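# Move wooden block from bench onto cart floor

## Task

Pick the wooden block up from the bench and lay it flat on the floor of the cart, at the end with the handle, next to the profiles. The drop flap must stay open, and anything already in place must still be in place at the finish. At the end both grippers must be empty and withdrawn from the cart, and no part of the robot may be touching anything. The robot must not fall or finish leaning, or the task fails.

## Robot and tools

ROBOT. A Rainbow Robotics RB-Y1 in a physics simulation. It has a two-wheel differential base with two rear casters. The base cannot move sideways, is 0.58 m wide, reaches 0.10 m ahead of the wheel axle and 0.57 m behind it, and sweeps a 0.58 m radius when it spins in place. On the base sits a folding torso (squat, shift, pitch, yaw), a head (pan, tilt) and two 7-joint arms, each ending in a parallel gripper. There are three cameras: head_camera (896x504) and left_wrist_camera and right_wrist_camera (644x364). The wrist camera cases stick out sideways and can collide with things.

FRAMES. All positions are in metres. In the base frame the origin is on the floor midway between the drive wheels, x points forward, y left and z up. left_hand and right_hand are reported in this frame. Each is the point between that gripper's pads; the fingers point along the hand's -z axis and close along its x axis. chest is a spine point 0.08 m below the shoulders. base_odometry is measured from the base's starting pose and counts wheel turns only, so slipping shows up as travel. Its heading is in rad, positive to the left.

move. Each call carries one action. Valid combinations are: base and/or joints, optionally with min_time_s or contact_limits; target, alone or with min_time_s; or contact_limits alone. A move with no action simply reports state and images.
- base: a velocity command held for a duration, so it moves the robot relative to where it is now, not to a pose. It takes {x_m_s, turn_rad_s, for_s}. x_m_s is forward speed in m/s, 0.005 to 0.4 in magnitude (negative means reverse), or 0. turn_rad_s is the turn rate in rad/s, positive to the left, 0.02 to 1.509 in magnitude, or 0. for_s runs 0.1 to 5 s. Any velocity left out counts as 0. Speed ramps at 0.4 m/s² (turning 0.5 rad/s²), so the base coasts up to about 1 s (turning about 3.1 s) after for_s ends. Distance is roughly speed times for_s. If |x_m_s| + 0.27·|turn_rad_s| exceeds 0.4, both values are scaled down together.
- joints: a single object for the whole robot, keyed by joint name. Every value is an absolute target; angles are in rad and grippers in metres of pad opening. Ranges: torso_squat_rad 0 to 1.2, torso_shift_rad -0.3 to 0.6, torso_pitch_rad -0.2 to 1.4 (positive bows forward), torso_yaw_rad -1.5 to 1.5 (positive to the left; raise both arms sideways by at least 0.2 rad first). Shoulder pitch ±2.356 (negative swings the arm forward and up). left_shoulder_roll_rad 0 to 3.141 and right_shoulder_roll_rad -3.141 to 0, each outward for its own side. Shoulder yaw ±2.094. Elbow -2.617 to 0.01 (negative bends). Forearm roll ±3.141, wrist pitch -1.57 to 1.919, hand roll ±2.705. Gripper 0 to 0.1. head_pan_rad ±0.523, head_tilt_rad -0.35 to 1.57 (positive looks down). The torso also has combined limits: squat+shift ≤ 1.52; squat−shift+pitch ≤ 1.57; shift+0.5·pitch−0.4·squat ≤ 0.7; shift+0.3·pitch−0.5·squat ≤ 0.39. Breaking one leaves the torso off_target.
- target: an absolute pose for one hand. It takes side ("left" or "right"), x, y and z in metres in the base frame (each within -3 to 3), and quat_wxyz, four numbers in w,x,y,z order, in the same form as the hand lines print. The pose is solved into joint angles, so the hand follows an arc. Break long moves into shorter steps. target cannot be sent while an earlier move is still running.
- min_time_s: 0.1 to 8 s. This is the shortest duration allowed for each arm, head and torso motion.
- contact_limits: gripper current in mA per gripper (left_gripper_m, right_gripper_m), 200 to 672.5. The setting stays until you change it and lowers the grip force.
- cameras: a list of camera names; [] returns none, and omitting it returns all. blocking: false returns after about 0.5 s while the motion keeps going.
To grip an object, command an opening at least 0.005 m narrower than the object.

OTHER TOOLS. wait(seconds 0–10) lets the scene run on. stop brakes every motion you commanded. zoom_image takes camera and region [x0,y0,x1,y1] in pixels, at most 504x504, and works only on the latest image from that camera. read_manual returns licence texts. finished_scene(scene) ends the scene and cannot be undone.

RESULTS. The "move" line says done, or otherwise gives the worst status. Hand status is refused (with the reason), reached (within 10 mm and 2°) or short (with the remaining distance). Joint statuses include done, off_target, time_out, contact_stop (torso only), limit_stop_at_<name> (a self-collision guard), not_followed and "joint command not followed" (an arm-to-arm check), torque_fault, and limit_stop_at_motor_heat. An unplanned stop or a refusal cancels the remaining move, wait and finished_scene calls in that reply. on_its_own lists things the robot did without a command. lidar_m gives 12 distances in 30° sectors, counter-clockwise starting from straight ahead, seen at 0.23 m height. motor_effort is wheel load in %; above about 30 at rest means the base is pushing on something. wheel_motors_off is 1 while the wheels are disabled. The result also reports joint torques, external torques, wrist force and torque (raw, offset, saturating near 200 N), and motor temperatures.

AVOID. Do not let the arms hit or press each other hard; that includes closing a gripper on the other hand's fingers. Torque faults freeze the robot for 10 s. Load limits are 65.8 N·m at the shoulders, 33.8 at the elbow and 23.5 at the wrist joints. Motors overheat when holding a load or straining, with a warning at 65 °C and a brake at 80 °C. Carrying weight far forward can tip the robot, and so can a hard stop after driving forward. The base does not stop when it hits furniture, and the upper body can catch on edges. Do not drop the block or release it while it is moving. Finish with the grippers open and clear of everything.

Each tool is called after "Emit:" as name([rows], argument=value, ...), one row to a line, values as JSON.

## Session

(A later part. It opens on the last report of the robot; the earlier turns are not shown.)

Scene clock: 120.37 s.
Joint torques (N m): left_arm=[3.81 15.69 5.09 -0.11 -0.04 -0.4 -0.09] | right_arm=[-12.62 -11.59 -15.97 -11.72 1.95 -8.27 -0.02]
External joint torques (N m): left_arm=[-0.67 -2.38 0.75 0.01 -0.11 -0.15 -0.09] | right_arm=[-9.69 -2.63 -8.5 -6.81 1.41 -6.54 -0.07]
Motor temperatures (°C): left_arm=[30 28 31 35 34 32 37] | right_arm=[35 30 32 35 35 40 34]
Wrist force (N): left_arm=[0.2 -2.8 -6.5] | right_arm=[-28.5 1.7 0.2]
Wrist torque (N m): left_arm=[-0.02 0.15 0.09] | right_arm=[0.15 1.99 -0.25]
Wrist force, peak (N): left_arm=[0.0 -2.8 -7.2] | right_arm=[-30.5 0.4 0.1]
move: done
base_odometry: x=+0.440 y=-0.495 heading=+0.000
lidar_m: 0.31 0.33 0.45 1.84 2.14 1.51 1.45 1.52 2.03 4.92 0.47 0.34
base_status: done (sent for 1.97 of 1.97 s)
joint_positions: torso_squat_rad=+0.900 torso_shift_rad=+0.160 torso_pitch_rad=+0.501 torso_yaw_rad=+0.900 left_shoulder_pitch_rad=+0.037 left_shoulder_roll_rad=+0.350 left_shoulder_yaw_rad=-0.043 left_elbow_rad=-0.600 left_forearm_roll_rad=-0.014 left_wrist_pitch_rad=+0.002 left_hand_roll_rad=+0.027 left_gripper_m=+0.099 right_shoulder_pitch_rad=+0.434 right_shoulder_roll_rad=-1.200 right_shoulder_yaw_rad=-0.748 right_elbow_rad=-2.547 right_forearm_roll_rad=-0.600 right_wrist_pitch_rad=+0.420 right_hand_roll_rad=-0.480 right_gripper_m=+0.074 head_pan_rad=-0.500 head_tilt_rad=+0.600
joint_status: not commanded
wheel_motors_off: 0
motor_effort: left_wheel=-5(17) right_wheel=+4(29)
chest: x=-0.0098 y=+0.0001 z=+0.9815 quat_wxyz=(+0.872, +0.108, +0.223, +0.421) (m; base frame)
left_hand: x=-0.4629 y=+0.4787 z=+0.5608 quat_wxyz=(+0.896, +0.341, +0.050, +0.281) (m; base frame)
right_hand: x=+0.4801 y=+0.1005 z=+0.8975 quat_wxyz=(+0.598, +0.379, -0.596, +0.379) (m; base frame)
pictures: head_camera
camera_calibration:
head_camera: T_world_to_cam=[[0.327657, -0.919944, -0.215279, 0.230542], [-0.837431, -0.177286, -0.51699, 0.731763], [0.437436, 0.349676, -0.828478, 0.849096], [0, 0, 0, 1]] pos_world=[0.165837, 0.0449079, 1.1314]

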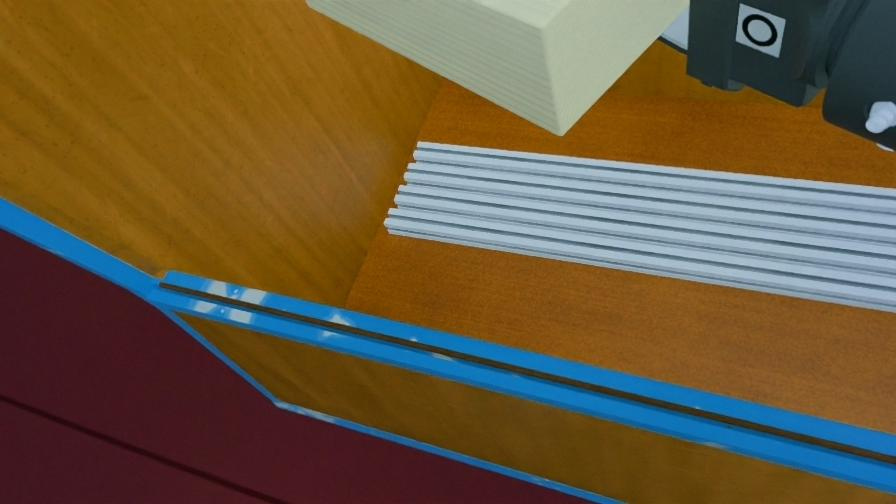

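Emit:
move(base={"x_m_s": 0.05, "for_s": 0.6}, cameras=[])

Emit:
move(joints={"torso_squat_rad": 0.95, "torso_shift_rad": 0.23, "torso_pitch_rad": 0.65}, min_time_s=2, cameras=[])

Emit:
move(target={"side": "right", "x": 0.450, "y": 0.15, "z": 0.80, "quat_wxyz": [0.6124, 0.3536, -0.3536, 0.6124]}, min_time_s=4, cameras=["head_camera"])

Emit:
move(joints={"torso_squat_rad": 1.0, "torso_shift_rad": 0.3, "torso_pitch_rad": 0.8}, min_time_s=2, cameras=["head_camera"])

Emit:
move(target={"side": "right", "x": 0.450, "y": 0.19, "z": 0.68, "quat_wxyz": [0.6533, 0.2706, -0.2706, 0.6533]}, min_time_s=3, cameras=["head_camera"])

Scene clock: 126.43 s.
Joint torques (N m): left_arm=[4.01 15.63 5.03 0.14 -0.01 -0.51 -0.01] | right_arm=[-12.95 -11.21 -16.03 -11.95 1.93 -8.42 -0.08]
External joint torques (N m): left_arm=[-0.47 -2.44 0.68 0.25 -0.08 -0.26 -0.01] | right_arm=[-10.02 -2.25 -8.56 -7.08 1.39 -6.72 -0.13]
Motor temperatures (°C): left_arm=[30 28 31 35 34 32 37] | right_arm=[35 30 32 35 35 40 34]
Wrist force (N): left_arm=[0.7 -1.7 -7.2] | right_arm=[-28.6 1.9 -0.1]
Wrist torque (N m): left_arm=[-0.14 0.24 0.08] | right_arm=[0.10 1.98 -0.27]
Wrist force, peak (N): left_arm=[-0.5 -2.2 -7.5] | right_arm=[-30.8 -0.1 -0.8]
move: done
base_odometry: x=+0.470 y=-0.495 heading=+0.000
lidar_m: 0.27 0.29 0.39 1.84 2.18 1.56 1.48 1.54 2.06 4.78 0.42 0.30
base_status: done (sent for 0.6 of 0.6 s)
joint_positions: torso_squat_rad=+0.900 torso_shift_rad=+0.160 torso_pitch_rad=+0.501 torso_yaw_rad=+0.900 left_shoulder_pitch_rad=+0.037 left_shoulder_roll_rad=+0.350 left_shoulder_yaw_rad=-0.043 left_elbow_rad=-0.600 left_forearm_roll_rad=-0.014 left_wrist_pitch_rad=+0.002 left_hand_roll_rad=+0.027 left_gripper_m=+0.099 right_shoulder_pitch_rad=+0.434 right_shoulder_roll_rad=-1.200 right_shoulder_yaw_rad=-0.748 right_elbow_rad=-2.547 right_forearm_roll_rad=-0.600 right_wrist_pitch_rad=+0.420 right_hand_roll_rad=-0.480 right_gripper_m=+0.074 head_pan_rad=-0.500 head_tilt_rad=+0.600
joint_status: not commanded
wheel_motors_off: 0
motor_effort: left_wheel=-3(20) right_wheel=+3(28)
chest: x=-0.0098 y=+0.0002 z=+0.9815 quat_wxyz=(+0.872, +0.108, +0.223, +0.421) (m; base frame)
left_hand: x=-0.4629 y=+0.4787 z=+0.5607 quat_wxyz=(+0.896, +0.341, +0.050, +0.281) (m; base frame)
right_hand: x=+0.4800 y=+0.1005 z=+0.8975 quat_wxyz=(+0.598, +0.379, -0.596, +0.379) (m; base frame)
pictures: none
No camera images: "cameras" was empty.

Scene clock: 128.73 s.
Joint torques (N m): left_arm=[6.63 17.2 5.53 1.36 -0.02 -0.25 -0.04] | right_arm=[-12.37 -10.13 -15.52 -14.42 1.93 -8.82 -0.04]
External joint torques (N m): left_arm=[-0.66 -2.68 0.77 0.17 -0.1 -0.26 -0.05] | right_arm=[-10.05 -2.39 -8.6 -8.31 1.47 -7.01 -0.09]
Motor temperatures (°C): left_arm=[30 28 31 35 34 32 37] | right_arm=[35 30 32 35 35 40 34]
Wrist force (N): left_arm=[1.2 -3.3 -6.0] | right_arm=[-28.6 -2.4 -1.4]
Wrist torque (N m): left_arm=[0.03 0.22 0.07] | right_arm=[-0.35 1.93 -0.31]
Wrist force, peak (N): left_arm=[0.8 -3.1 -7.0] | right_arm=[-29.7 -2.2 -0.7]
move: done
base_odometry: x=+0.470 y=-0.495 heading=+0.000
lidar_m: 0.28 0.29 0.41 1.83 2.18 1.56 1.48 1.55 2.08 4.80 0.42 0.30
base_status: not commanded
joint_positions: torso_squat_rad=+0.950 torso_shift_rad=+0.230 torso_pitch_rad=+0.651 torso_yaw_rad=+0.900 left_shoulder_pitch_rad=+0.037 left_shoulder_roll_rad=+0.350 left_shoulder_yaw_rad=-0.043 left_elbow_rad=-0.600 left_forearm_roll_rad=-0.014 left_wrist_pitch_rad=+0.002 left_hand_roll_rad=+0.027 left_gripper_m=+0.099 right_shoulder_pitch_rad=+0.434 right_shoulder_roll_rad=-1.200 right_shoulder_yaw_rad=-0.748 right_elbow_rad=-2.547 right_forearm_roll_rad=-0.600 right_wrist_pitch_rad=+0.420 right_hand_roll_rad=-0.480 right_gripper_m=+0.074 head_pan_rad=-0.500 head_tilt_rad=+0.600
joint_status: all done
wheel_motors_off: 0
motor_effort: left_wheel=-3(4) right_wheel=+4(5)
chest: x=+0.0525 y=+0.0001 z=+0.9231 quat_wxyz=(+0.853, +0.139, +0.288, +0.412) (m; base frame)
left_hand: x=-0.4584 y=+0.4787 z=+0.5748 quat_wxyz=(+0.890, +0.361, +0.117, +0.254) (m; base frame)
right_hand: x=+0.5245 y=+0.1004 z=+0.7668 quat_wxyz=(+0.641, +0.406, -0.549, +0.349) (m; base frame)
pictures: none
No camera images: "cameras" was empty.

Scene clock: 133.07 s.
Joint torques (N m): left_arm=[6.64 17.38 5.53 1.32 -0.03 -0.26 0.03] | right_arm=[-16.35 -10.79 -18.64 0.66 1.57 -7.7 0.31]
External joint torques (N m): left_arm=[-0.64 -2.5 0.76 0.12 -0.11 -0.27 0.02] | right_arm=[-8.72 -2.83 -10.07 0.66 1.07 -6.05 0.27]
Motor temperatures (°C): left_arm=[30 28 31 35 34 32 37] | right_arm=[35 30 32 34 35 40 34]
Wrist force (N): left_arm=[1.0 -3.1 -5.6] | right_arm=[-24.2 0.8 -13.5]
Wrist torque (N m): left_arm=[0.00 0.18 0.09] | right_arm=[-0.01 1.70 -0.25]
Wrist force, peak (N): left_arm=[0.8 -3.7 -6.7] | right_arm=[-28.9 -3.1 -1.6]
move: done
base_odometry: x=+0.470 y=-0.495 heading=+0.000
lidar_m: 0.28 0.29 0.40 1.84 2.19 1.56 1.49 1.54 2.07 4.80 0.42 0.30
base_status: not commanded
joint_positions: torso_squat_rad=+0.950 torso_shift_rad=+0.230 torso_pitch_rad=+0.651 torso_yaw_rad=+0.900 left_shoulder_pitch_rad=+0.037 left_shoulder_roll_rad=+0.350 left_shoulder_yaw_rad=-0.043 left_elbow_rad=-0.600 left_forearm_roll_rad=-0.014 left_wrist_pitch_rad=+0.002 left_hand_roll_rad=+0.027 left_gripper_m=+0.099 right_shoulder_pitch_rad=+0.594 right_shoulder_roll_rad=-1.822 right_shoulder_yaw_rad=-1.262 right_elbow_rad=-2.487 right_forearm_roll_rad=-1.434 right_wrist_pitch_rad=+0.881 right_hand_roll_rad=-0.222 right_gripper_m=+0.074 head_pan_rad=-0.500 head_tilt_rad=+0.600
joint_status: all done
wheel_motors_off: 0
motor_effort: left_wheel=-3(4) right_wheel=+3(5)
chest: x=+0.0525 y=+0.0001 z=+0.9231 quat_wxyz=(+0.853, +0.139, +0.288, +0.412) (m; base frame)
left_hand: x=-0.4584 y=+0.4787 z=+0.5748 quat_wxyz=(+0.890, +0.361, +0.117, +0.254) (m; base frame)
right_hand: x=+0.4494 y=+0.1496 z=+0.7983 quat_wxyz=(+0.614, +0.353, -0.352, +0.612) (m; base frame)
right_hand_status: reached (checked arc, planned for 4.0 s): 2 mm and 0.3 deg off.
pictures: head_camera
camera_calibration:
head_camera: T_world_to_cam=[[0.29183, -0.919966, -0.26172, 0.242276], [-0.905253, -0.177321, -0.386102, 0.636529], [0.308792, 0.349599, -0.88455, 0.831947], [0, 0, 0, 1]] pos_world=[0.248618, 0.0449079, 1.04507]

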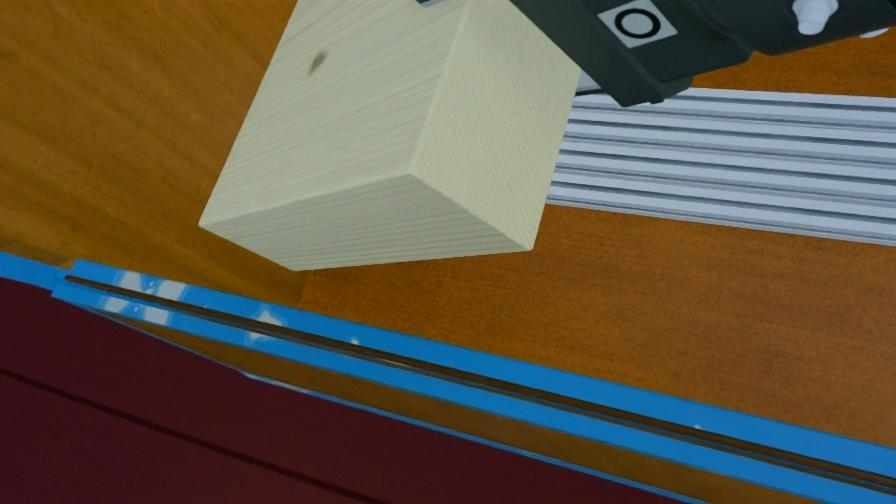

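Scene clock: 135.37 s.
Joint torques (N m): left_arm=[9.22 18.38 5.75 2.46 0.02 0.06 -0.02] | right_arm=[-16.12 -10.07 -18.05 -2.6 0.8 -8 0.38]
External joint torques (N m): left_arm=[-0.71 -2.86 0.67 -0.02 -0.05 -0.21 -0.04] | right_arm=[-8.67 -2.46 -9.68 -1.15 0.52 -6.31 0.33]
Motor temperatures (°C): left_arm=[30 28 31 35 34 32 37] | right_arm=[35 30 32 34 35 40 34]
Wrist force (N): left_arm=[2.2 -3.0 -5.9] | right_arm=[-24.1 -3.2 -13.5]
Wrist torque (N m): left_arm=[-0.06 0.29 0.03] | right_arm=[-0.34 1.71 -0.25]
Wrist force, peak (N): left_arm=[1.0 -3.7 -6.7] | right_arm=[-25.1 -3.4 -13.2]
move: done
base_odometry: x=+0.470 y=-0.495 heading=+0.000
lidar_m: 0.28 0.29 0.41 1.83 2.19 1.56 1.48 1.55 2.07 4.78 0.42 0.29
base_status: not commanded
joint_positions: torso_squat_rad=+1.000 torso_shift_rad=+0.300 torso_pitch_rad=+0.801 torso_yaw_rad=+0.900 left_shoulder_pitch_rad=+0.037 left_shoulder_roll_rad=+0.350 left_shoulder_yaw_rad=-0.043 left_elbow_rad=-0.600 left_forearm_roll_rad=-0.014 left_wrist_pitch_rad=+0.002 left_hand_roll_rad=+0.027 left_gripper_m=+0.099 right_shoulder_pitch_rad=+0.594 right_shoulder_roll_rad=-1.822 right_shoulder_yaw_rad=-1.262 right_elbow_rad=-2.486 right_forearm_roll_rad=-1.434 right_wrist_pitch_rad=+0.881 right_hand_roll_rad=-0.222 right_gripper_m=+0.074 head_pan_rad=-0.500 head_tilt_rad=+0.600
joint_status: all done
wheel_motors_off: 0
motor_effort: left_wheel=-3(4) right_wheel=+3(5)
chest: x=+0.1061 y=+0.0001 z=+0.8572 quat_wxyz=(+0.829, +0.169, +0.351, +0.401) (m; base frame)
left_hand: x=-0.4511 y=+0.4787 z=+0.5891 quat_wxyz=(+0.879, +0.379, +0.183, +0.227) (m; base frame)
right_hand: x=+0.4801 y=+0.1496 z=+0.6746 quat_wxyz=(+0.639, +0.398, -0.305, +0.584) (m; base frame)
pictures: head_camera
camera_calibration:
head_camera: T_world_to_cam=[[0.249487, -0.919974, -0.30233, 0.248611], [-0.952748, -0.177324, -0.246634, 0.545017], [0.173286, 0.349576, -0.920743, 0.802549], [0, 0, 0, 1]] pos_world=[0.318168, 0.044808, 0.948523]

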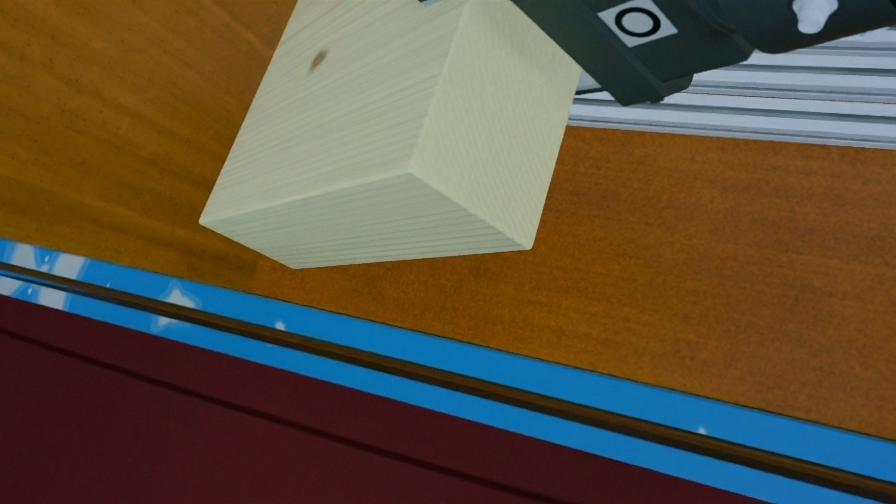

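Scene clock: 138.70 s.
Joint torques (N m): left_arm=[9.21 18.15 5.72 2.71 0.03 0.06 -0.01] | right_arm=[-22.98 -10.49 -19.08 2.02 3.74 -5.27 -0.13]
External joint torques (N m): left_arm=[-0.72 -3.09 0.64 0.23 -0.04 -0.21 -0.03] | right_arm=[-11.08 -2.87 -10.19 1.09 2.85 -4.12 -0.17]
Motor temperatures (°C): left_arm=[30 28 31 35 34 32 37] | right_arm=[35 30 32 34 35 40 34]
Wrist force (N): left_arm=[1.8 -3.4 -4.8] | right_arm=[-20.2 0.6 -19.0]
Wrist torque (N m): left_arm=[0.00 0.23 0.05] | right_arm=[-0.04 1.30 -0.23]
Wrist force, peak (N): left_arm=[1.8 -4.3 -6.2] | right_arm=[-21.2 0.7 -19.1]
move: done
base_odometry: x=+0.470 y=-0.495 heading=+0.000
lidar_m: 0.28 0.29 0.40 1.83 2.20 1.56 1.48 1.55 2.07 4.78 0.43 0.30
base_status: not commanded
joint_positions: torso_squat_rad=+1.000 torso_shift_rad=+0.300 torso_pitch_rad=+0.801 torso_yaw_rad=+0.900 left_shoulder_pitch_rad=+0.037 left_shoulder_roll_rad=+0.350 left_shoulder_yaw_rad=-0.043 left_elbow_rad=-0.600 left_forearm_roll_rad=-0.014 left_wrist_pitch_rad=+0.002 left_hand_roll_rad=+0.027 left_gripper_m=+0.099 right_shoulder_pitch_rad=+0.569 right_shoulder_roll_rad=-2.294 right_shoulder_yaw_rad=-1.281 right_elbow_rad=-2.450 right_forearm_roll_rad=-1.321 right_wrist_pitch_rad=+1.163 right_hand_roll_rad=-0.588 right_gripper_m=+0.074 head_pan_rad=-0.500 head_tilt_rad=+0.600
joint_status: all done
wheel_motors_off: 0
motor_effort: left_wheel=-2(4) right_wheel=+3(5)
chest: x=+0.1061 y=+0.0001 z=+0.8572 quat_wxyz=(+0.829, +0.169, +0.351, +0.401) (m; base frame)
left_hand: x=-0.4511 y=+0.4787 z=+0.5891 quat_wxyz=(+0.879, +0.379, +0.183, +0.227) (m; base frame)
right_hand: x=+0.4495 y=+0.1893 z=+0.6780 quat_wxyz=(+0.654, +0.270, -0.268, +0.654) (m; base frame)
right_hand_status: reached (checked arc, planned for 3.0 s): 2 mm and 0.3 deg off.
pictures: head_camera
camera_calibration:
head_camera: T_world_to_cam=[[0.249487, -0.919974, -0.30233, 0.248611], [-0.952748, -0.177324, -0.246634, 0.545017], [0.173286, 0.349576, -0.920743, 0.802549], [0, 0, 0, 1]] pos_world=[0.318168, 0.044808, 0.948523]

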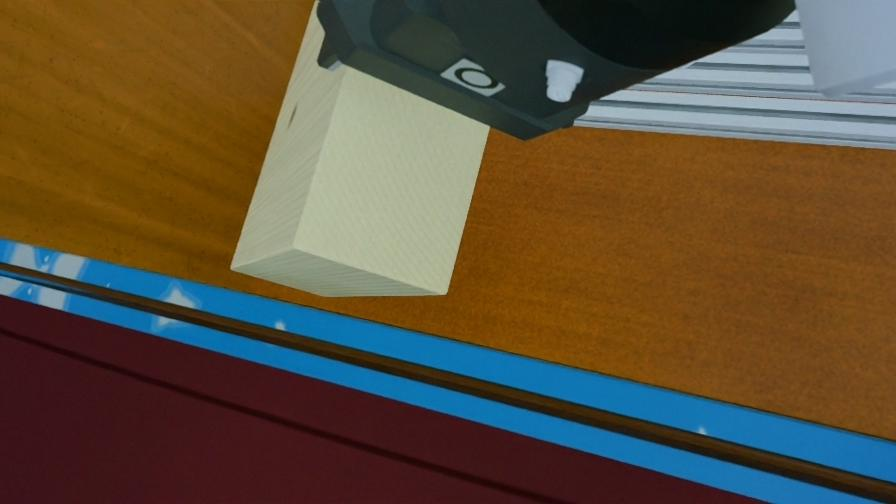

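Emit:
move(target={"side": "right", "x": 0.446, "y": 0.232, "z": 0.60, "quat_wxyz": [0.6352, 0.3014, -0.2962, 0.6465]}, min_time_s=2.5, cameras=["head_camera"])

Emit:
move(target={"side": "right", "x": 0.446, "y": 0.292, "z": 0.51, "quat_wxyz": [0.6217, 0.3293, -0.3236, 0.6327]}, min_time_s=2.5, cameras=["head_camera"])

Emit:
move(target={"side": "right", "x": 0.446, "y": 0.312, "z": 0.465, "quat_wxyz": [0.6217, 0.3293, -0.3236, 0.6327]}, min_time_s=2, cameras=["head_camera"])

Scene clock: 149.77 s.
Joint torques (N m): left_arm=[9 18.39 5.64 2.67 0.1 0.1 -0.08] | right_arm=[-22.43 -9.61 -17.79 -3.91 4.07 -5.7 -0.08]
External joint torques (N m): left_arm=[-0.93 -2.85 0.56 0.19 0.02 -0.17 -0.1] | right_arm=[-9.26 -3.73 -8.15 -1.93 3.16 -4.54 -0.12]
Motor temperatures (°C): left_arm=[30 29 31 35 34 32 37] | right_arm=[35 30 32 33 36 40 34]
Wrist force (N): left_arm=[1.7 -4.2 -6.0] | right_arm=[-21.6 0.8 -17.3]
Wrist torque (N m): left_arm=[0.15 0.22 0.06] | right_arm=[0.06 1.50 -0.22]
Wrist force, peak (N): left_arm=[2.2 -4.0 -6.7] | right_arm=[-21.7 0.8 -18.3]
move: done
base_odometry: x=+0.470 y=-0.495 heading=+0.000
lidar_m: 0.27 0.29 0.41 1.84 2.18 1.56 1.48 1.54 2.06 4.77 0.43 0.30
base_status: not commanded
joint_positions: torso_squat_rad=+1.000 torso_shift_rad=+0.300 torso_pitch_rad=+0.801 torso_yaw_rad=+0.900 left_shoulder_pitch_rad=+0.037 left_shoulder_roll_rad=+0.350 left_shoulder_yaw_rad=-0.043 left_elbow_rad=-0.600 left_forearm_roll_rad=-0.014 left_wrist_pitch_rad=+0.002 left_hand_roll_rad=+0.027 left_gripper_m=+0.099 right_shoulder_pitch_rad=+0.832 right_shoulder_roll_rad=-2.306 right_shoulder_yaw_rad=-1.132 right_elbow_rad=-2.376 right_forearm_roll_rad=-0.884 right_wrist_pitch_rad=+0.897 right_hand_roll_rad=-0.674 right_gripper_m=+0.074 head_pan_rad=-0.500 head_tilt_rad=+0.600
joint_status: all done
wheel_motors_off: 0
motor_effort: left_wheel=-3(4) right_wheel=+3(5)
chest: x=+0.1061 y=+0.0001 z=+0.8572 quat_wxyz=(+0.829, +0.169, +0.351, +0.401) (m; base frame)
left_hand: x=-0.4511 y=+0.4787 z=+0.5891 quat_wxyz=(+0.879, +0.379, +0.183, +0.227) (m; base frame)
right_hand: x=+0.4456 y=+0.2308 z=+0.5983 quat_wxyz=(+0.636, +0.301, -0.293, +0.647) (m; base frame)
right_hand_status: reached (checked arc, planned for 2.5 s): 2 mm and 0.4 deg off.
pictures: head_camera
camera_calibration:
head_camera: T_world_to_cam=[[0.249487, -0.919974, -0.30233, 0.248611], [-0.952748, -0.177324, -0.246634, 0.545017], [0.173286, 0.349576, -0.920743, 0.802549], [0, 0, 0, 1]] pos_world=[0.318168, 0.044808, 0.948523]

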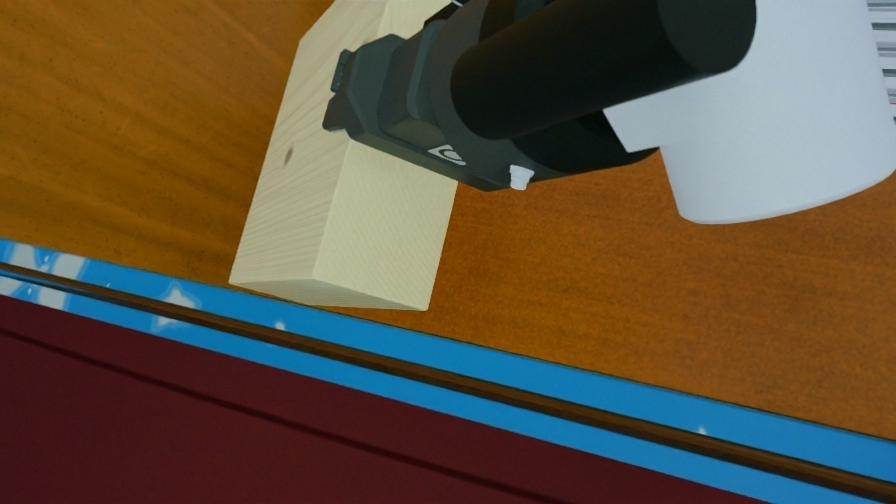

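Scene clock: 152.60 s.
Joint torques (N m): left_arm=[8.93 18.32 5.74 2.61 0.03 0.02 0.01] | right_arm=[-25.9 -9.19 -18.49 -7.8 3.96 -4.69 -0.02]
External joint torques (N m): left_arm=[-1 -2.91 0.67 0.13 -0.04 -0.25 -0.01] | right_arm=[-10.15 -4.82 -8.33 -4.11 3.07 -3.73 -0.06]
Motor temperatures (°C): left_arm=[30 29 31 35 34 32 37] | right_arm=[35 30 32 33 36 39 34]
Wrist force (N): left_arm=[1.9 -2.8 -5.3] | right_arm=[-22.8 0.7 -14.6]
Wrist torque (N m): left_arm=[-0.06 0.28 0.08] | right_arm=[-0.09 1.63 -0.23]
Wrist force, peak (N): left_arm=[1.8 -4.3 -6.2] | right_arm=[-22.9 0.9 -16.7]
move: done
base_odometry: x=+0.470 y=-0.495 heading=+0.000
lidar_m: 0.28 0.30 0.41 1.83 2.19 1.55 1.48 1.55 2.07 4.79 0.42 0.30
base_status: not commanded
joint_positions: torso_squat_rad=+1.000 torso_shift_rad=+0.300 torso_pitch_rad=+0.801 torso_yaw_rad=+0.900 left_shoulder_pitch_rad=+0.037 left_shoulder_roll_rad=+0.350 left_shoulder_yaw_rad=-0.043 left_elbow_rad=-0.600 left_forearm_roll_rad=-0.014 left_wrist_pitch_rad=+0.002 left_hand_roll_rad=+0.027 left_gripper_m=+0.099 right_shoulder_pitch_rad=+1.154 right_shoulder_roll_rad=-2.472 right_shoulder_yaw_rad=-1.088 right_elbow_rad=-2.064 right_forearm_roll_rad=-0.411 right_wrist_pitch_rad=+0.623 right_hand_roll_rad=-0.923 right_gripper_m=+0.074 head_pan_rad=-0.500 head_tilt_rad=+0.600
joint_status: all done
wheel_motors_off: 0
motor_effort: left_wheel=-3(4) right_wheel=+3(6)
chest: x=+0.1061 y=+0.0001 z=+0.8572 quat_wxyz=(+0.829, +0.169, +0.351, +0.400) (m; base frame)
left_hand: x=-0.4511 y=+0.4787 z=+0.5891 quat_wxyz=(+0.879, +0.379, +0.183, +0.227) (m; base frame)
right_hand: x=+0.4461 y=+0.2907 z=+0.5076 quat_wxyz=(+0.623, +0.328, -0.321, +0.633) (m; base frame)
right_hand_status: reached (checked arc, planned for 2.5 s): 3 mm and 0.4 deg off.
pictures: head_camera
camera_calibration:
head_camera: T_world_to_cam=[[0.2494, -0.919991, -0.302351, 0.24866], [-0.952771, -0.177241, -0.246605, 0.544993], [0.173285, 0.349575, -0.920744, 0.80255], [0, 0, 0, 1]] pos_world=[0.318167, 0.0448082, 0.948524]

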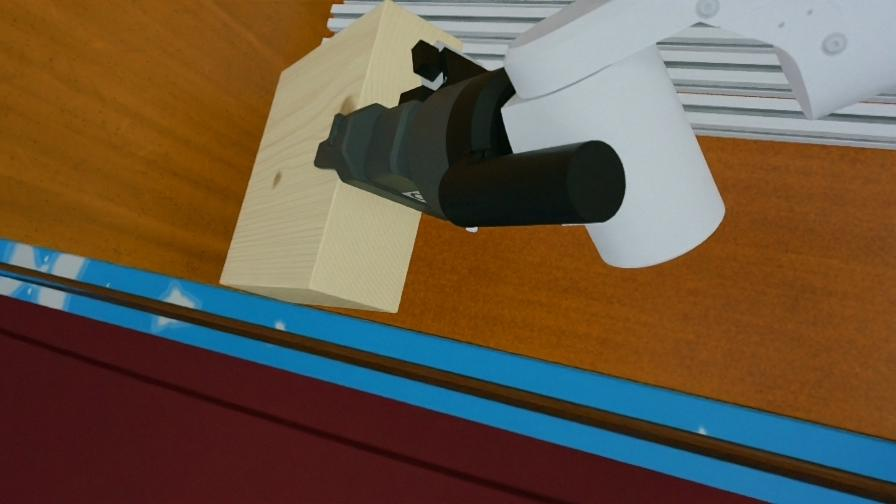

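Scene clock: 154.93 s.
Joint torques (N m): left_arm=[9.35 18.38 5.79 2.68 -0.06 0.06 0.03] | right_arm=[-27.17 -9.71 -21.12 -8.11 3.77 -4.1 -0.06]
External joint torques (N m): left_arm=[-0.58 -2.86 0.72 0.2 -0.13 -0.21 0.01] | right_arm=[-10.46 -5.64 -11.1 -4.23 2.95 -3.26 -0.1]
Motor temperatures (°C): left_arm=[30 29 31 35 34 32 37] | right_arm=[35 30 32 33 36 39 34]
Wrist force (N): left_arm=[1.3 -3.7 -5.8] | right_arm=[-22.7 1.5 -15.1]
Wrist torque (N m): left_arm=[0.03 0.14 0.08] | right_arm=[-0.05 1.66 -0.27]
Wrist force, peak (N): left_arm=[2.4 -3.9 -6.4] | right_arm=[-24.1 1.0 -15.4]
move: done
base_odometry: x=+0.470 y=-0.495 heading=+0.000
lidar_m: 0.28 0.29 0.41 1.84 2.19 1.56 1.48 1.56 2.06 4.79 0.43 0.30
base_status: not commanded
joint_positions: torso_squat_rad=+1.000 torso_shift_rad=+0.300 torso_pitch_rad=+0.801 torso_yaw_rad=+0.900 left_shoulder_pitch_rad=+0.037 left_shoulder_roll_rad=+0.350 left_shoulder_yaw_rad=-0.043 left_elbow_rad=-0.600 left_forearm_roll_rad=-0.014 left_wrist_pitch_rad=+0.002 left_hand_roll_rad=+0.027 left_gripper_m=+0.099 right_shoulder_pitch_rad=+1.279 right_shoulder_roll_rad=-2.559 right_shoulder_yaw_rad=-1.095 right_elbow_rad=-1.888 right_forearm_roll_rad=-0.278 right_wrist_pitch_rad=+0.534 right_hand_roll_rad=-1.014 right_gripper_m=+0.074 head_pan_rad=-0.500 head_tilt_rad=+0.600
joint_status: all done
wheel_motors_off: 0
motor_effort: left_wheel=-3(4) right_wheel=+4(5)
chest: x=+0.1061 y=+0.0001 z=+0.8572 quat_wxyz=(+0.829, +0.169, +0.351, +0.400) (m; base frame)
left_hand: x=-0.4511 y=+0.4787 z=+0.5890 quat_wxyz=(+0.879, +0.379, +0.183, +0.227) (m; base frame)
right_hand: x=+0.4457 y=+0.3096 z=+0.4625 quat_wxyz=(+0.623, +0.327, -0.320, +0.634) (m; base frame)
right_hand_status: reached (checked arc, planned for 2.0 s): 4 mm and 0.5 deg off.
pictures: head_camera
camera_calibration:
head_camera: T_world_to_cam=[[0.24938, -0.920032, -0.302244, 0.248658], [-0.952757, -0.177214, -0.246676, 0.545072], [0.173388, 0.349481, -0.92076, 0.802502], [0, 0, 0, 1]] pos_world=[0.318167, 0.0449085, 0.948524]

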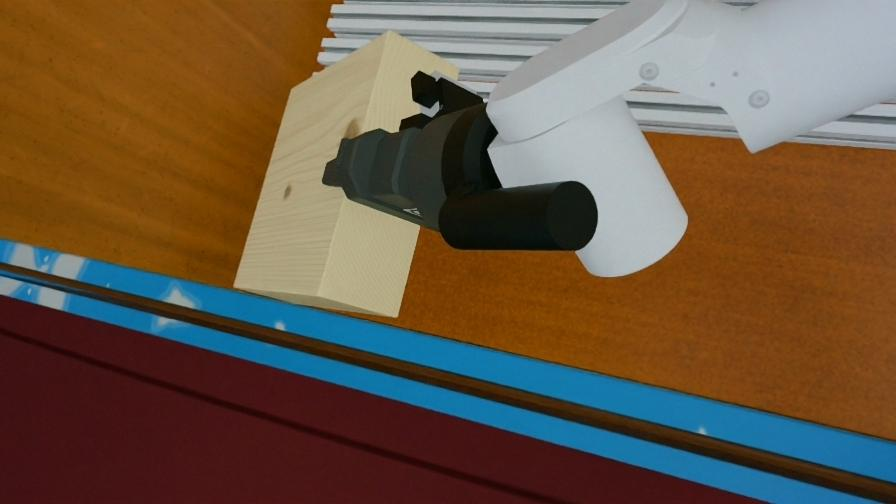

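Emit:
move(target={"side": "right", "x": 0.446, "y": 0.315, "z": 0.453, "quat_wxyz": [0.6217, 0.3293, -0.3236, 0.6327]}, min_time_s=1.5, cameras=[])

Emit:
move(target={"side": "right", "x": 0.446, "y": 0.315, "z": 0.446, "quat_wxyz": [0.6217, 0.3293, -0.3236, 0.6327]}, min_time_s=1.5, cameras=[])

Emit:
move(target={"side": "right", "x": 0.446, "y": 0.315, "z": 0.441, "quat_wxyz": [0.6217, 0.3293, -0.3236, 0.6327]}, min_time_s=1.5, cameras=[])

Scene clock: 159.90 s.
Joint torques (N m): left_arm=[8.94 18.37 5.93 2.68 -0.03 0.07 -0.03] | right_arm=[-26.89 -10.16 -21.2 -8.51 3.62 -4.14 -0.12]
External joint torques (N m): left_arm=[-0.99 -2.87 0.86 0.2 -0.11 -0.2 -0.05] | right_arm=[-10.05 -6.22 -11.27 -4.57 2.83 -3.34 -0.16]
Motor temperatures (°C): left_arm=[30 29 31 35 34 32 37] | right_arm=[35 30 32 32 36 39 34]
Wrist force (N): left_arm=[1.9 -3.2 -5.5] | right_arm=[-23.8 0.7 -15.5]
Wrist torque (N m): left_arm=[-0.03 0.27 0.08] | right_arm=[-0.18 1.60 -0.22]
Wrist force, peak (N): left_arm=[1.8 -3.5 -6.6] | right_arm=[-23.9 1.1 -15.7]
move: done
base_odometry: x=+0.470 y=-0.495 heading=+0.000
lidar_m: 0.27 0.30 0.40 1.83 2.19 1.57 1.47 1.52 2.08 4.79 0.42 0.30
base_status: not commanded
joint_positions: torso_squat_rad=+1.000 torso_shift_rad=+0.300 torso_pitch_rad=+0.801 torso_yaw_rad=+0.900 left_shoulder_pitch_rad=+0.037 left_shoulder_roll_rad=+0.350 left_shoulder_yaw_rad=-0.043 left_elbow_rad=-0.600 left_forearm_roll_rad=-0.014 left_wrist_pitch_rad=+0.002 left_hand_roll_rad=+0.027 left_gripper_m=+0.099 right_shoulder_pitch_rad=+1.315 right_shoulder_roll_rad=-2.575 right_shoulder_yaw_rad=-1.104 right_elbow_rad=-1.844 right_forearm_roll_rad=-0.241 right_wrist_pitch_rad=+0.511 right_hand_roll_rad=-1.035 right_gripper_m=+0.074 head_pan_rad=-0.500 head_tilt_rad=+0.600
joint_status: all done
wheel_motors_off: 0
motor_effort: left_wheel=-3(4) right_wheel=+3(4)
chest: x=+0.1061 y=+0.0001 z=+0.8572 quat_wxyz=(+0.829, +0.169, +0.351, +0.400) (m; base frame)
left_hand: x=-0.4511 y=+0.4787 z=+0.5890 quat_wxyz=(+0.879, +0.379, +0.183, +0.227) (m; base frame)
right_hand: x=+0.4458 y=+0.3124 z=+0.4504 quat_wxyz=(+0.623, +0.327, -0.320, +0.634) (m; base frame)
right_hand_status: reached (checked arc, planned for 1.5 s): 4 mm and 0.5 deg off.
pictures: none
No camera images: "cameras" was empty.

Scene clock: 161.73 s.
Joint torques (N m): left_arm=[8.71 18.31 5.96 2.53 -0.06 0.09 0] | right_arm=[-26.62 -10.05 -20.67 -8.62 3.72 -4.13 -0.26]
External joint torques (N m): left_arm=[-1.22 -2.92 0.88 0.05 -0.13 -0.18 -0.02] | right_arm=[-9.78 -6.23 -10.82 -4.61 2.94 -3.34 -0.3]
Motor temperatures (°C): left_arm=[30 29 31 35 34 32 37] | right_arm=[35 30 32 32 36 39 34]
Wrist force (N): left_arm=[2.1 -3.9 -5.7] | right_arm=[-23.1 0.1 -14.8]
Wrist torque (N m): left_arm=[0.05 0.26 0.07] | right_arm=[-0.10 1.63 -0.25]
Wrist force, peak (N): left_arm=[2.1 -4.5 -6.6] | right_arm=[-24.0 0.2 -15.6]
move: done
base_odometry: x=+0.470 y=-0.495 heading=+0.000
lidar_m: 0.28 0.30 0.41 1.83 2.19 1.55 1.47 1.55 2.06 4.79 0.43 0.30
base_status: not commanded
joint_positions: torso_squat_rad=+1.000 torso_shift_rad=+0.300 torso_pitch_rad=+0.801 torso_yaw_rad=+0.900 left_shoulder_pitch_rad=+0.037 left_shoulder_roll_rad=+0.350 left_shoulder_yaw_rad=-0.043 left_elbow_rad=-0.600 left_forearm_roll_rad=-0.014 left_wrist_pitch_rad=+0.002 left_hand_roll_rad=+0.027 left_gripper_m=+0.099 right_shoulder_pitch_rad=+1.340 right_shoulder_roll_rad=-2.579 right_shoulder_yaw_rad=-1.112 right_elbow_rad=-1.821 right_forearm_roll_rad=-0.215 right_wrist_pitch_rad=+0.497 right_hand_roll_rad=-1.049 right_gripper_m=+0.074 head_pan_rad=-0.500 head_tilt_rad=+0.600
joint_status: all done
wheel_motors_off: 0
motor_effort: left_wheel=-3(4) right_wheel=+3(5)
chest: x=+0.1061 y=+0.0001 z=+0.8572 quat_wxyz=(+0.829, +0.169, +0.351, +0.400) (m; base frame)
left_hand: x=-0.4511 y=+0.4787 z=+0.5890 quat_wxyz=(+0.879, +0.379, +0.183, +0.227) (m; base frame)
right_hand: x=+0.4460 y=+0.3129 z=+0.4432 quat_wxyz=(+0.623, +0.327, -0.321, +0.633) (m; base frame)
right_hand_status: reached (checked arc, planned for 1.5 s): 3 mm and 0.4 deg off.
pictures: none
No camera images: "cameras" was empty.

Scene clock: 163.57 s.
Joint torques (N m): left_arm=[9.11 18.47 5.8 2.72 0 0.05 0.05] | right_arm=[-21.7 -7.49 -16.87 -5.26 1.74 -2.46 -0.85]
External joint torques (N m): left_arm=[-0.82 -2.76 0.72 0.24 -0.08 -0.22 0.03] | right_arm=[-4.85 -3.74 -7.06 -1.22 0.97 -1.68 -0.89]
Motor temperatures (°C): left_arm=[30 29 31 35 34 32 37] | right_arm=[35 30 32 32 36 39 34]
Wrist force (N): left_arm=[1.3 -3.7 -5.5] | right_arm=[-15.9 2.6 -4.4]
Wrist torque (N m): left_arm=[0.04 0.19 0.06] | right_arm=[-0.60 0.38 0.39]
Wrist force, peak (N): left_arm=[1.7 -4.1 -7.1] | right_arm=[-23.7 0.3 -15.8]
move: done
base_odometry: x=+0.470 y=-0.495 heading=+0.000
lidar_m: 0.28 0.29 0.41 1.84 2.18 1.56 1.48 1.54 2.07 4.78 0.43 0.29
base_status: not commanded
joint_positions: torso_squat_rad=+1.000 torso_shift_rad=+0.300 torso_pitch_rad=+0.801 torso_yaw_rad=+0.900 left_shoulder_pitch_rad=+0.037 left_shoulder_roll_rad=+0.350 left_shoulder_yaw_rad=-0.043 left_elbow_rad=-0.600 left_forearm_roll_rad=-0.014 left_wrist_pitch_rad=+0.002 left_hand_roll_rad=+0.027 left_gripper_m=+0.099 right_shoulder_pitch_rad=+1.356 right_shoulder_roll_rad=-2.582 right_shoulder_yaw_rad=-1.119 right_elbow_rad=-1.806 right_forearm_roll_rad=-0.196 right_wrist_pitch_rad=+0.488 right_hand_roll_rad=-1.057 right_gripper_m=+0.074 head_pan_rad=-0.500 head_tilt_rad=+0.600
joint_status: all done
wheel_motors_off: 0
motor_effort: left_wheel=-4(4) right_wheel=+3(4)
chest: x=+0.1060 y=+0.0001 z=+0.8573 quat_wxyz=(+0.829, +0.169, +0.351, +0.400) (m; base frame)
left_hand: x=-0.4511 y=+0.4787 z=+0.5889 quat_wxyz=(+0.879, +0.379, +0.183, +0.227) (m; base frame)
right_hand: x=+0.4460 y=+0.3138 z=+0.4397 quat_wxyz=(+0.622, +0.328, -0.322, +0.633) (m; base frame)
right_hand_status: reached (checked arc, planned for 1.5 s): 2 mm and 0.2 deg off.
pictures: none
No camera images: "cameras" was empty.

Emit:
move(target={"side": "right", "x": 0.446, "y": 0.302, "z": 0.430, "quat_wxyz": [0.6070, 0.3567, -0.3505, 0.6177]}, min_time_s=2, cameras=[])

Emit:
move(target={"side": "right", "x": 0.446, "y": 0.291, "z": 0.416, "quat_wxyz": [0.5911, 0.3833, -0.3766, 0.6016]}, min_time_s=2, cameras=["head_camera"])

Emit:
move(target={"side": "right", "x": 0.446, "y": 0.279, "z": 0.396, "quat_wxyz": [0.5670, 0.4193, -0.4120, 0.5771]}, min_time_s=3, cameras=["head_camera"])

Scene clock: 167.77 s.
Joint torques (N m): left_arm=[9.16 18.42 5.94 2.58 0.03 -0.01 -0.09] | right_arm=[-22.6 -3.5 -17.52 -9.52 2.42 -2.66 -0.37]
External joint torques (N m): left_arm=[-0.76 -2.81 0.86 0.1 -0.05 -0.28 -0.11] | right_arm=[-7.07 -1.33 -8.24 -4.65 1.71 -2 -0.41]
Motor temperatures (°C): left_arm=[30 29 31 35 34 32 37] | right_arm=[35 30 32 32 36 39 34]
Wrist force (N): left_arm=[1.6 -3.6 -5.6] | right_arm=[-20.2 0.6 -11.6]
Wrist torque (N m): left_arm=[0.08 0.26 0.06] | right_arm=[-0.17 0.82 0.18]
Wrist force, peak (N): left_arm=[2.1 -3.9 -6.1] | right_arm=[-24.0 0.9 -14.7]
move: done
base_odometry: x=+0.470 y=-0.495 heading=+0.000
lidar_m: 0.28 0.30 0.41 1.84 2.20 1.55 1.48 1.54 2.07 4.78 0.42 0.29
base_status: not commanded
joint_positions: torso_squat_rad=+1.000 torso_shift_rad=+0.300 torso_pitch_rad=+0.801 torso_yaw_rad=+0.900 left_shoulder_pitch_rad=+0.037 left_shoulder_roll_rad=+0.350 left_shoulder_yaw_rad=-0.043 left_elbow_rad=-0.600 left_forearm_roll_rad=-0.014 left_wrist_pitch_rad=+0.002 left_hand_roll_rad=+0.027 left_gripper_m=+0.099 right_shoulder_pitch_rad=+1.513 right_shoulder_roll_rad=-2.504 right_shoulder_yaw_rad=-1.234 right_elbow_rad=-1.799 right_forearm_roll_rad=+0.043 right_wrist_pitch_rad=+0.406 right_hand_roll_rad=-1.162 right_gripper_m=+0.074 head_pan_rad=-0.500 head_tilt_rad=+0.600
joint_status: all done
wheel_motors_off: 0
motor_effort: left_wheel=-3(4) right_wheel=+4(5)
chest: x=+0.1060 y=+0.0001 z=+0.8573 quat_wxyz=(+0.829, +0.169, +0.351, +0.401) (m; base frame)
left_hand: x=-0.4511 y=+0.4787 z=+0.5890 quat_wxyz=(+0.879, +0.379, +0.183, +0.227) (m; base frame)
right_hand: x=+0.4461 y=+0.3005 z=+0.4280 quat_wxyz=(+0.608, +0.354, -0.346, +0.621) (m; base frame)
right_hand_status: reached (checked arc, planned for 2.0 s): 3 mm and 0.7 deg off.
pictures: none
No camera images: "cameras" was empty.

Scene clock: 170.10 s.
Joint torques (N m): left_arm=[9.34 18.57 5.93 2.6 -0.06 0.19 -0.05] | right_arm=[-23.66 -2.11 -18.57 -13 2.99 -2.05 0.02]
External joint torques (N m): left_arm=[-0.59 -2.67 0.86 0.12 -0.14 -0.08 -0.07] | right_arm=[-9.59 -2.29 -10.04 -7.21 2.41 -1.62 -0.02]
Motor temperatures (°C): left_arm=[30 29 31 35 34 32 37] | right_arm=[35 30 32 32 36 38 34]
Wrist force (N): left_arm=[2.1 -3.6 -4.7] | right_arm=[-24.7 0.6 -10.5]
Wrist torque (N m): left_arm=[0.00 0.28 0.05] | right_arm=[0.08 1.69 -0.36]
Wrist force, peak (N): left_arm=[1.8 -4.3 -6.4] | right_arm=[-25.7 -1.5 -13.5]
move: done
base_odometry: x=+0.470 y=-0.495 heading=+0.000
lidar_m: 0.29 0.30 0.39 1.84 2.18 1.56 1.47 1.55 2.07 4.80 0.43 0.31
base_status: not commanded
joint_positions: torso_squat_rad=+1.000 torso_shift_rad=+0.300 torso_pitch_rad=+0.801 torso_yaw_rad=+0.900 left_shoulder_pitch_rad=+0.037 left_shoulder_roll_rad=+0.350 left_shoulder_yaw_rad=-0.043 left_elbow_rad=-0.600 left_forearm_roll_rad=-0.014 left_wrist_pitch_rad=+0.002 left_hand_roll_rad=+0.027 left_gripper_m=+0.099 right_shoulder_pitch_rad=+1.776 right_shoulder_roll_rad=-2.454 right_shoulder_yaw_rad=-1.467 right_elbow_rad=-1.748 right_forearm_roll_rad=+0.367 right_wrist_pitch_rad=+0.304 right_hand_roll_rad=-1.325 right_gripper_m=+0.074 head_pan_rad=-0.500 head_tilt_rad=+0.600
joint_status: all done
wheel_motors_off: 0
motor_effort: left_wheel=-3(4) right_wheel=+3(4)
chest: x=+0.1060 y=+0.0001 z=+0.8572 quat_wxyz=(+0.829, +0.169, +0.351, +0.400) (m; base frame)
left_hand: x=-0.4511 y=+0.4787 z=+0.5890 quat_wxyz=(+0.879, +0.379, +0.183, +0.227) (m; base frame)
right_hand: x=+0.4457 y=+0.2893 z=+0.4133 quat_wxyz=(+0.593, +0.381, -0.373, +0.603) (m; base frame)
right_hand_status: reached (checked arc, planned for 2.0 s): 3 mm and 0.6 deg off.
pictures: head_camera
camera_calibration:
head_camera: T_world_to_cam=[[0.24946, -0.920024, -0.3022, 0.248646], [-0.952718, -0.177261, -0.246792, 0.545101], [0.173486, 0.349476, -0.920744, 0.802564], [0, 0, 0, 1]] pos_world=[0.318067, 0.0449083, 0.948623]

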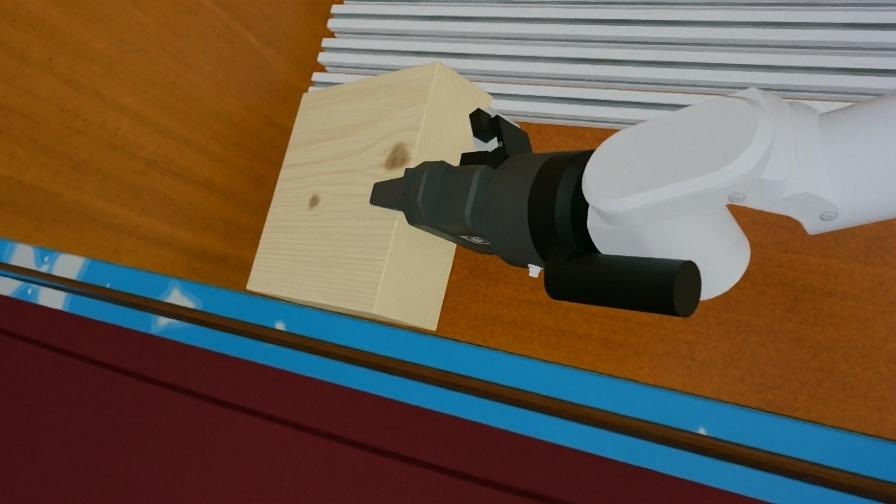

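Scene clock: 173.43 s.
Joint torques (N m): left_arm=[9.32 18.36 5.87 2.64 0.03 0.03 0] | right_arm=[-19.35 -1.53 -13.69 -16.15 1.39 -0.37 0.33]
External joint torques (N m): left_arm=[-0.61 -2.87 0.79 0.16 -0.04 -0.24 -0.02] | right_arm=[-7.62 -5.13 -6.77 -8.83 1.23 -0.41 0.28]
Motor temperatures (°C): left_arm=[30 29 31 35 34 32 37] | right_arm=[35 30 32 32 36 38 34]
Wrist force (N): left_arm=[2.4 -2.6 -5.9] | right_arm=[-23.1 -0.5 -6.9]
Wrist torque (N m): left_arm=[-0.09 0.32 0.05] | right_arm=[-0.22 1.12 -0.67]
Wrist force, peak (N): left_arm=[2.0 -4.2 -6.3] | right_arm=[-31.0 -14.6 -7.2]
move: done
base_odometry: x=+0.470 y=-0.495 heading=+0.000
lidar_m: 0.28 0.28 0.40 1.84 2.18 1.56 1.48 1.54 2.05 4.78 0.43 0.30
base_status: not commanded
joint_positions: torso_squat_rad=+1.000 torso_shift_rad=+0.300 torso_pitch_rad=+0.801 torso_yaw_rad=+0.900 left_shoulder_pitch_rad=+0.037 left_shoulder_roll_rad=+0.350 left_shoulder_yaw_rad=-0.043 left_elbow_rad=-0.600 left_forearm_roll_rad=-0.014 left_wrist_pitch_rad=+0.002 left_hand_roll_rad=+0.027 left_gripper_m=+0.099 right_shoulder_pitch_rad=+2.305 right_shoulder_roll_rad=-2.502 right_shoulder_yaw_rad=-2.062 right_elbow_rad=-1.625 right_forearm_roll_rad=+0.918 right_wrist_pitch_rad=+0.084 right_hand_roll_rad=-1.592 right_gripper_m=+0.074 head_pan_rad=-0.500 head_tilt_rad=+0.600
joint_status: all done
wheel_motors_off: 0
motor_effort: left_wheel=-6(7) right_wheel=+3(5)
chest: x=+0.1060 y=+0.0001 z=+0.8572 quat_wxyz=(+0.829, +0.169, +0.351, +0.400) (m; base frame)
left_hand: x=-0.4511 y=+0.4787 z=+0.5890 quat_wxyz=(+0.879, +0.379, +0.183, +0.227) (m; base frame)
right_hand: x=+0.4464 y=+0.2769 z=+0.3932 quat_wxyz=(+0.571, +0.414, -0.408, +0.580) (m; base frame)
right_hand_status: reached (checked arc, planned for 3.0 s): 3 mm and 0.9 deg off.
pictures: head_camera
camera_calibration:
head_camera: T_world_to_cam=[[0.249405, -0.920035, -0.302214, 0.248677], [-0.952733, -0.177209, -0.246774, 0.545086], [0.173485, 0.349475, -0.920744, 0.802565], [0, 0, 0, 1]] pos_world=[0.318067, 0.0449085, 0.948623]

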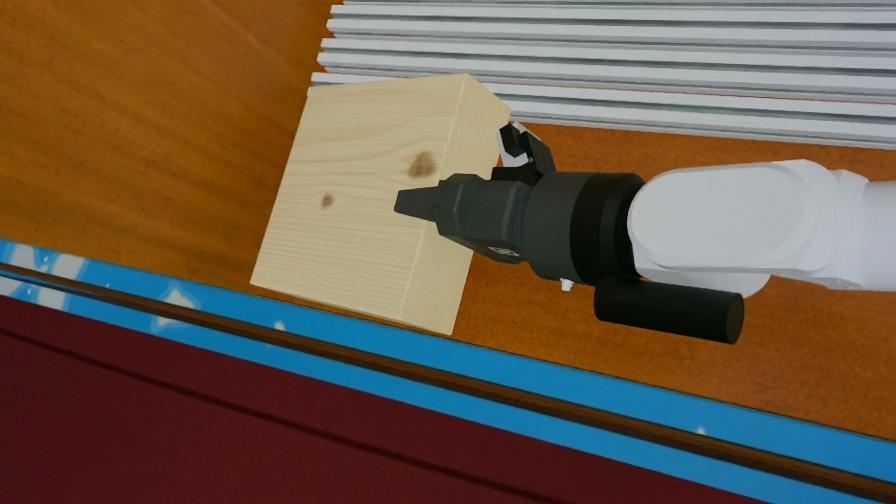

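Emit:
move(target={"side": "right", "x": 0.446, "y": 0.275, "z": 0.388, "quat_wxyz": [0.5579, 0.4318, -0.4242, 0.5678]}, min_time_s=3, cameras=[])

Emit:
move(target={"side": "right", "x": 0.446, "y": 0.272, "z": 0.380, "quat_wxyz": [0.5485, 0.4440, -0.4363, 0.5582]}, min_time_s=3, cameras=["head_camera"])

Scene clock: 178.67 s.
Joint torques (N m): left_arm=[9.26 18.45 5.89 2.67 -0.05 0.06 0.05] | right_arm=[-24.13 0.28 -12.56 -16.95 1.19 7.16 0]
External joint torques (N m): left_arm=[-0.66 -2.78 0.82 0.19 -0.12 -0.21 0.04] | right_arm=[-12.61 -3.2 -5.84 -9.9 1.12 5.76 -0.05]
Motor temperatures (°C): left_arm=[30 29 31 35 34 32 37] | right_arm=[35 30 32 32 36 38 34]
Wrist force (N): left_arm=[1.3 -3.2 -6.0] | right_arm=[-27.3 0.4 -7.2]
Wrist torque (N m): left_arm=[-0.02 0.18 0.09] | right_arm=[0.01 1.92 -0.32]
Wrist force, peak (N): left_arm=[2.4 -4.6 -6.1] | right_arm=[-28.1 1.3 -6.8]
move: done
base_odometry: x=+0.470 y=-0.495 heading=+0.000
lidar_m: 0.28 0.29 0.40 1.85 2.19 1.55 1.48 1.53 2.05 4.78 0.43 0.31
base_status: not commanded
joint_positions: torso_squat_rad=+1.000 torso_shift_rad=+0.300 torso_pitch_rad=+0.801 torso_yaw_rad=+0.900 left_shoulder_pitch_rad=+0.037 left_shoulder_roll_rad=+0.350 left_shoulder_yaw_rad=-0.043 left_elbow_rad=-0.600 left_forearm_roll_rad=-0.014 left_wrist_pitch_rad=+0.002 left_hand_roll_rad=+0.027 left_gripper_m=+0.099 right_shoulder_pitch_rad=+2.284 right_shoulder_roll_rad=-2.504 right_shoulder_yaw_rad=-1.987 right_elbow_rad=-1.567 right_forearm_roll_rad=+1.757 right_wrist_pitch_rad=+0.158 right_hand_roll_rad=-2.441 right_gripper_m=+0.074 head_pan_rad=-0.500 head_tilt_rad=+0.600
joint_status: all done
wheel_motors_off: 0
motor_effort: left_wheel=-5(7) right_wheel=+3(4)
chest: x=+0.1060 y=+0.0001 z=+0.8572 quat_wxyz=(+0.829, +0.169, +0.351, +0.401) (m; base frame)
left_hand: x=-0.4511 y=+0.4787 z=+0.5890 quat_wxyz=(+0.879, +0.379, +0.183, +0.227) (m; base frame)
right_hand: x=+0.4451 y=+0.2732 z=+0.3853 quat_wxyz=(+0.563, +0.425, -0.422, +0.570) (m; base frame)
right_hand_status: reached (checked arc, planned for 3.0 s): 3 mm and 1.1 deg off.
pictures: none
No camera images: "cameras" was empty.

Scene clock: 182.00 s.
Joint torques (N m): left_arm=[9.14 18.4 5.79 2.53 -0.02 0.08 0.01] | right_arm=[-23.59 -3.41 -11.7 -15.97 1.61 8.29 0.06]
External joint torques (N m): left_arm=[-0.79 -2.84 0.71 0.05 -0.09 -0.19 -0.01] | right_arm=[-11.84 -6.53 -5.03 -9.55 1.49 6.62 0.01]
Motor temperatures (°C): left_arm=[30 29 31 35 34 32 37] | right_arm=[35 30 32 32 36 38 34]
Wrist force (N): left_arm=[1.5 -3.3 -5.7] | right_arm=[-27.4 -1.1 -5.3]
Wrist torque (N m): left_arm=[0.00 0.18 0.08] | right_arm=[-0.07 1.92 -0.33]
Wrist force, peak (N): left_arm=[1.2 -3.8 -6.6] | right_arm=[-19.5 -19.7 -8.3]
move: done
base_odometry: x=+0.470 y=-0.495 heading=+0.000
lidar_m: 0.28 0.29 0.39 1.84 2.18 1.56 1.46 1.55 2.05 4.79 0.43 0.29
base_status: not commanded
joint_positions: torso_squat_rad=+1.000 torso_shift_rad=+0.300 torso_pitch_rad=+0.801 torso_yaw_rad=+0.900 left_shoulder_pitch_rad=+0.037 left_shoulder_roll_rad=+0.350 left_shoulder_yaw_rad=-0.043 left_elbow_rad=-0.600 left_forearm_roll_rad=-0.014 left_wrist_pitch_rad=+0.002 left_hand_roll_rad=+0.027 left_gripper_m=+0.099 right_shoulder_pitch_rad=+2.194 right_shoulder_roll_rad=-2.504 right_shoulder_yaw_rad=-1.819 right_elbow_rad=-1.490 right_forearm_roll_rad=+1.959 right_wrist_pitch_rad=+0.303 right_hand_roll_rad=-2.693 right_gripper_m=+0.074 head_pan_rad=-0.500 head_tilt_rad=+0.600
joint_status: all done
wheel_motors_off: 0
motor_effort: left_wheel=-6(7) right_wheel=+2(4)
chest: x=+0.1060 y=+0.0001 z=+0.8573 quat_wxyz=(+0.829, +0.169, +0.351, +0.401) (m; base frame)
left_hand: x=-0.4511 y=+0.4787 z=+0.5890 quat_wxyz=(+0.879, +0.379, +0.183, +0.227) (m; base frame)
right_hand: x=+0.4457 y=+0.2698 z=+0.3772 quat_wxyz=(+0.553, +0.438, -0.434, +0.560) (m; base frame)
right_hand_status: reached (checked arc, planned for 3.0 s): 4 mm and 0.9 deg off.
pictures: head_camera
camera_calibration:
head_camera: T_world_to_cam=[[0.249469, -0.920002, -0.302262, 0.248609], [-0.952699, -0.177219, -0.246896, 0.545174], [0.173578, 0.349558, -0.920696, 0.80252], [0, 0, 0, 1]] pos_world=[0.318067, 0.0448083, 0.948623]

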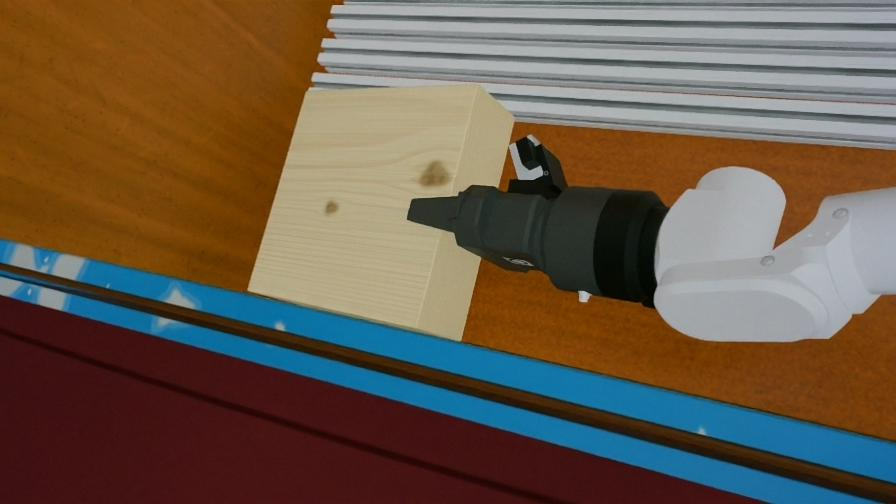

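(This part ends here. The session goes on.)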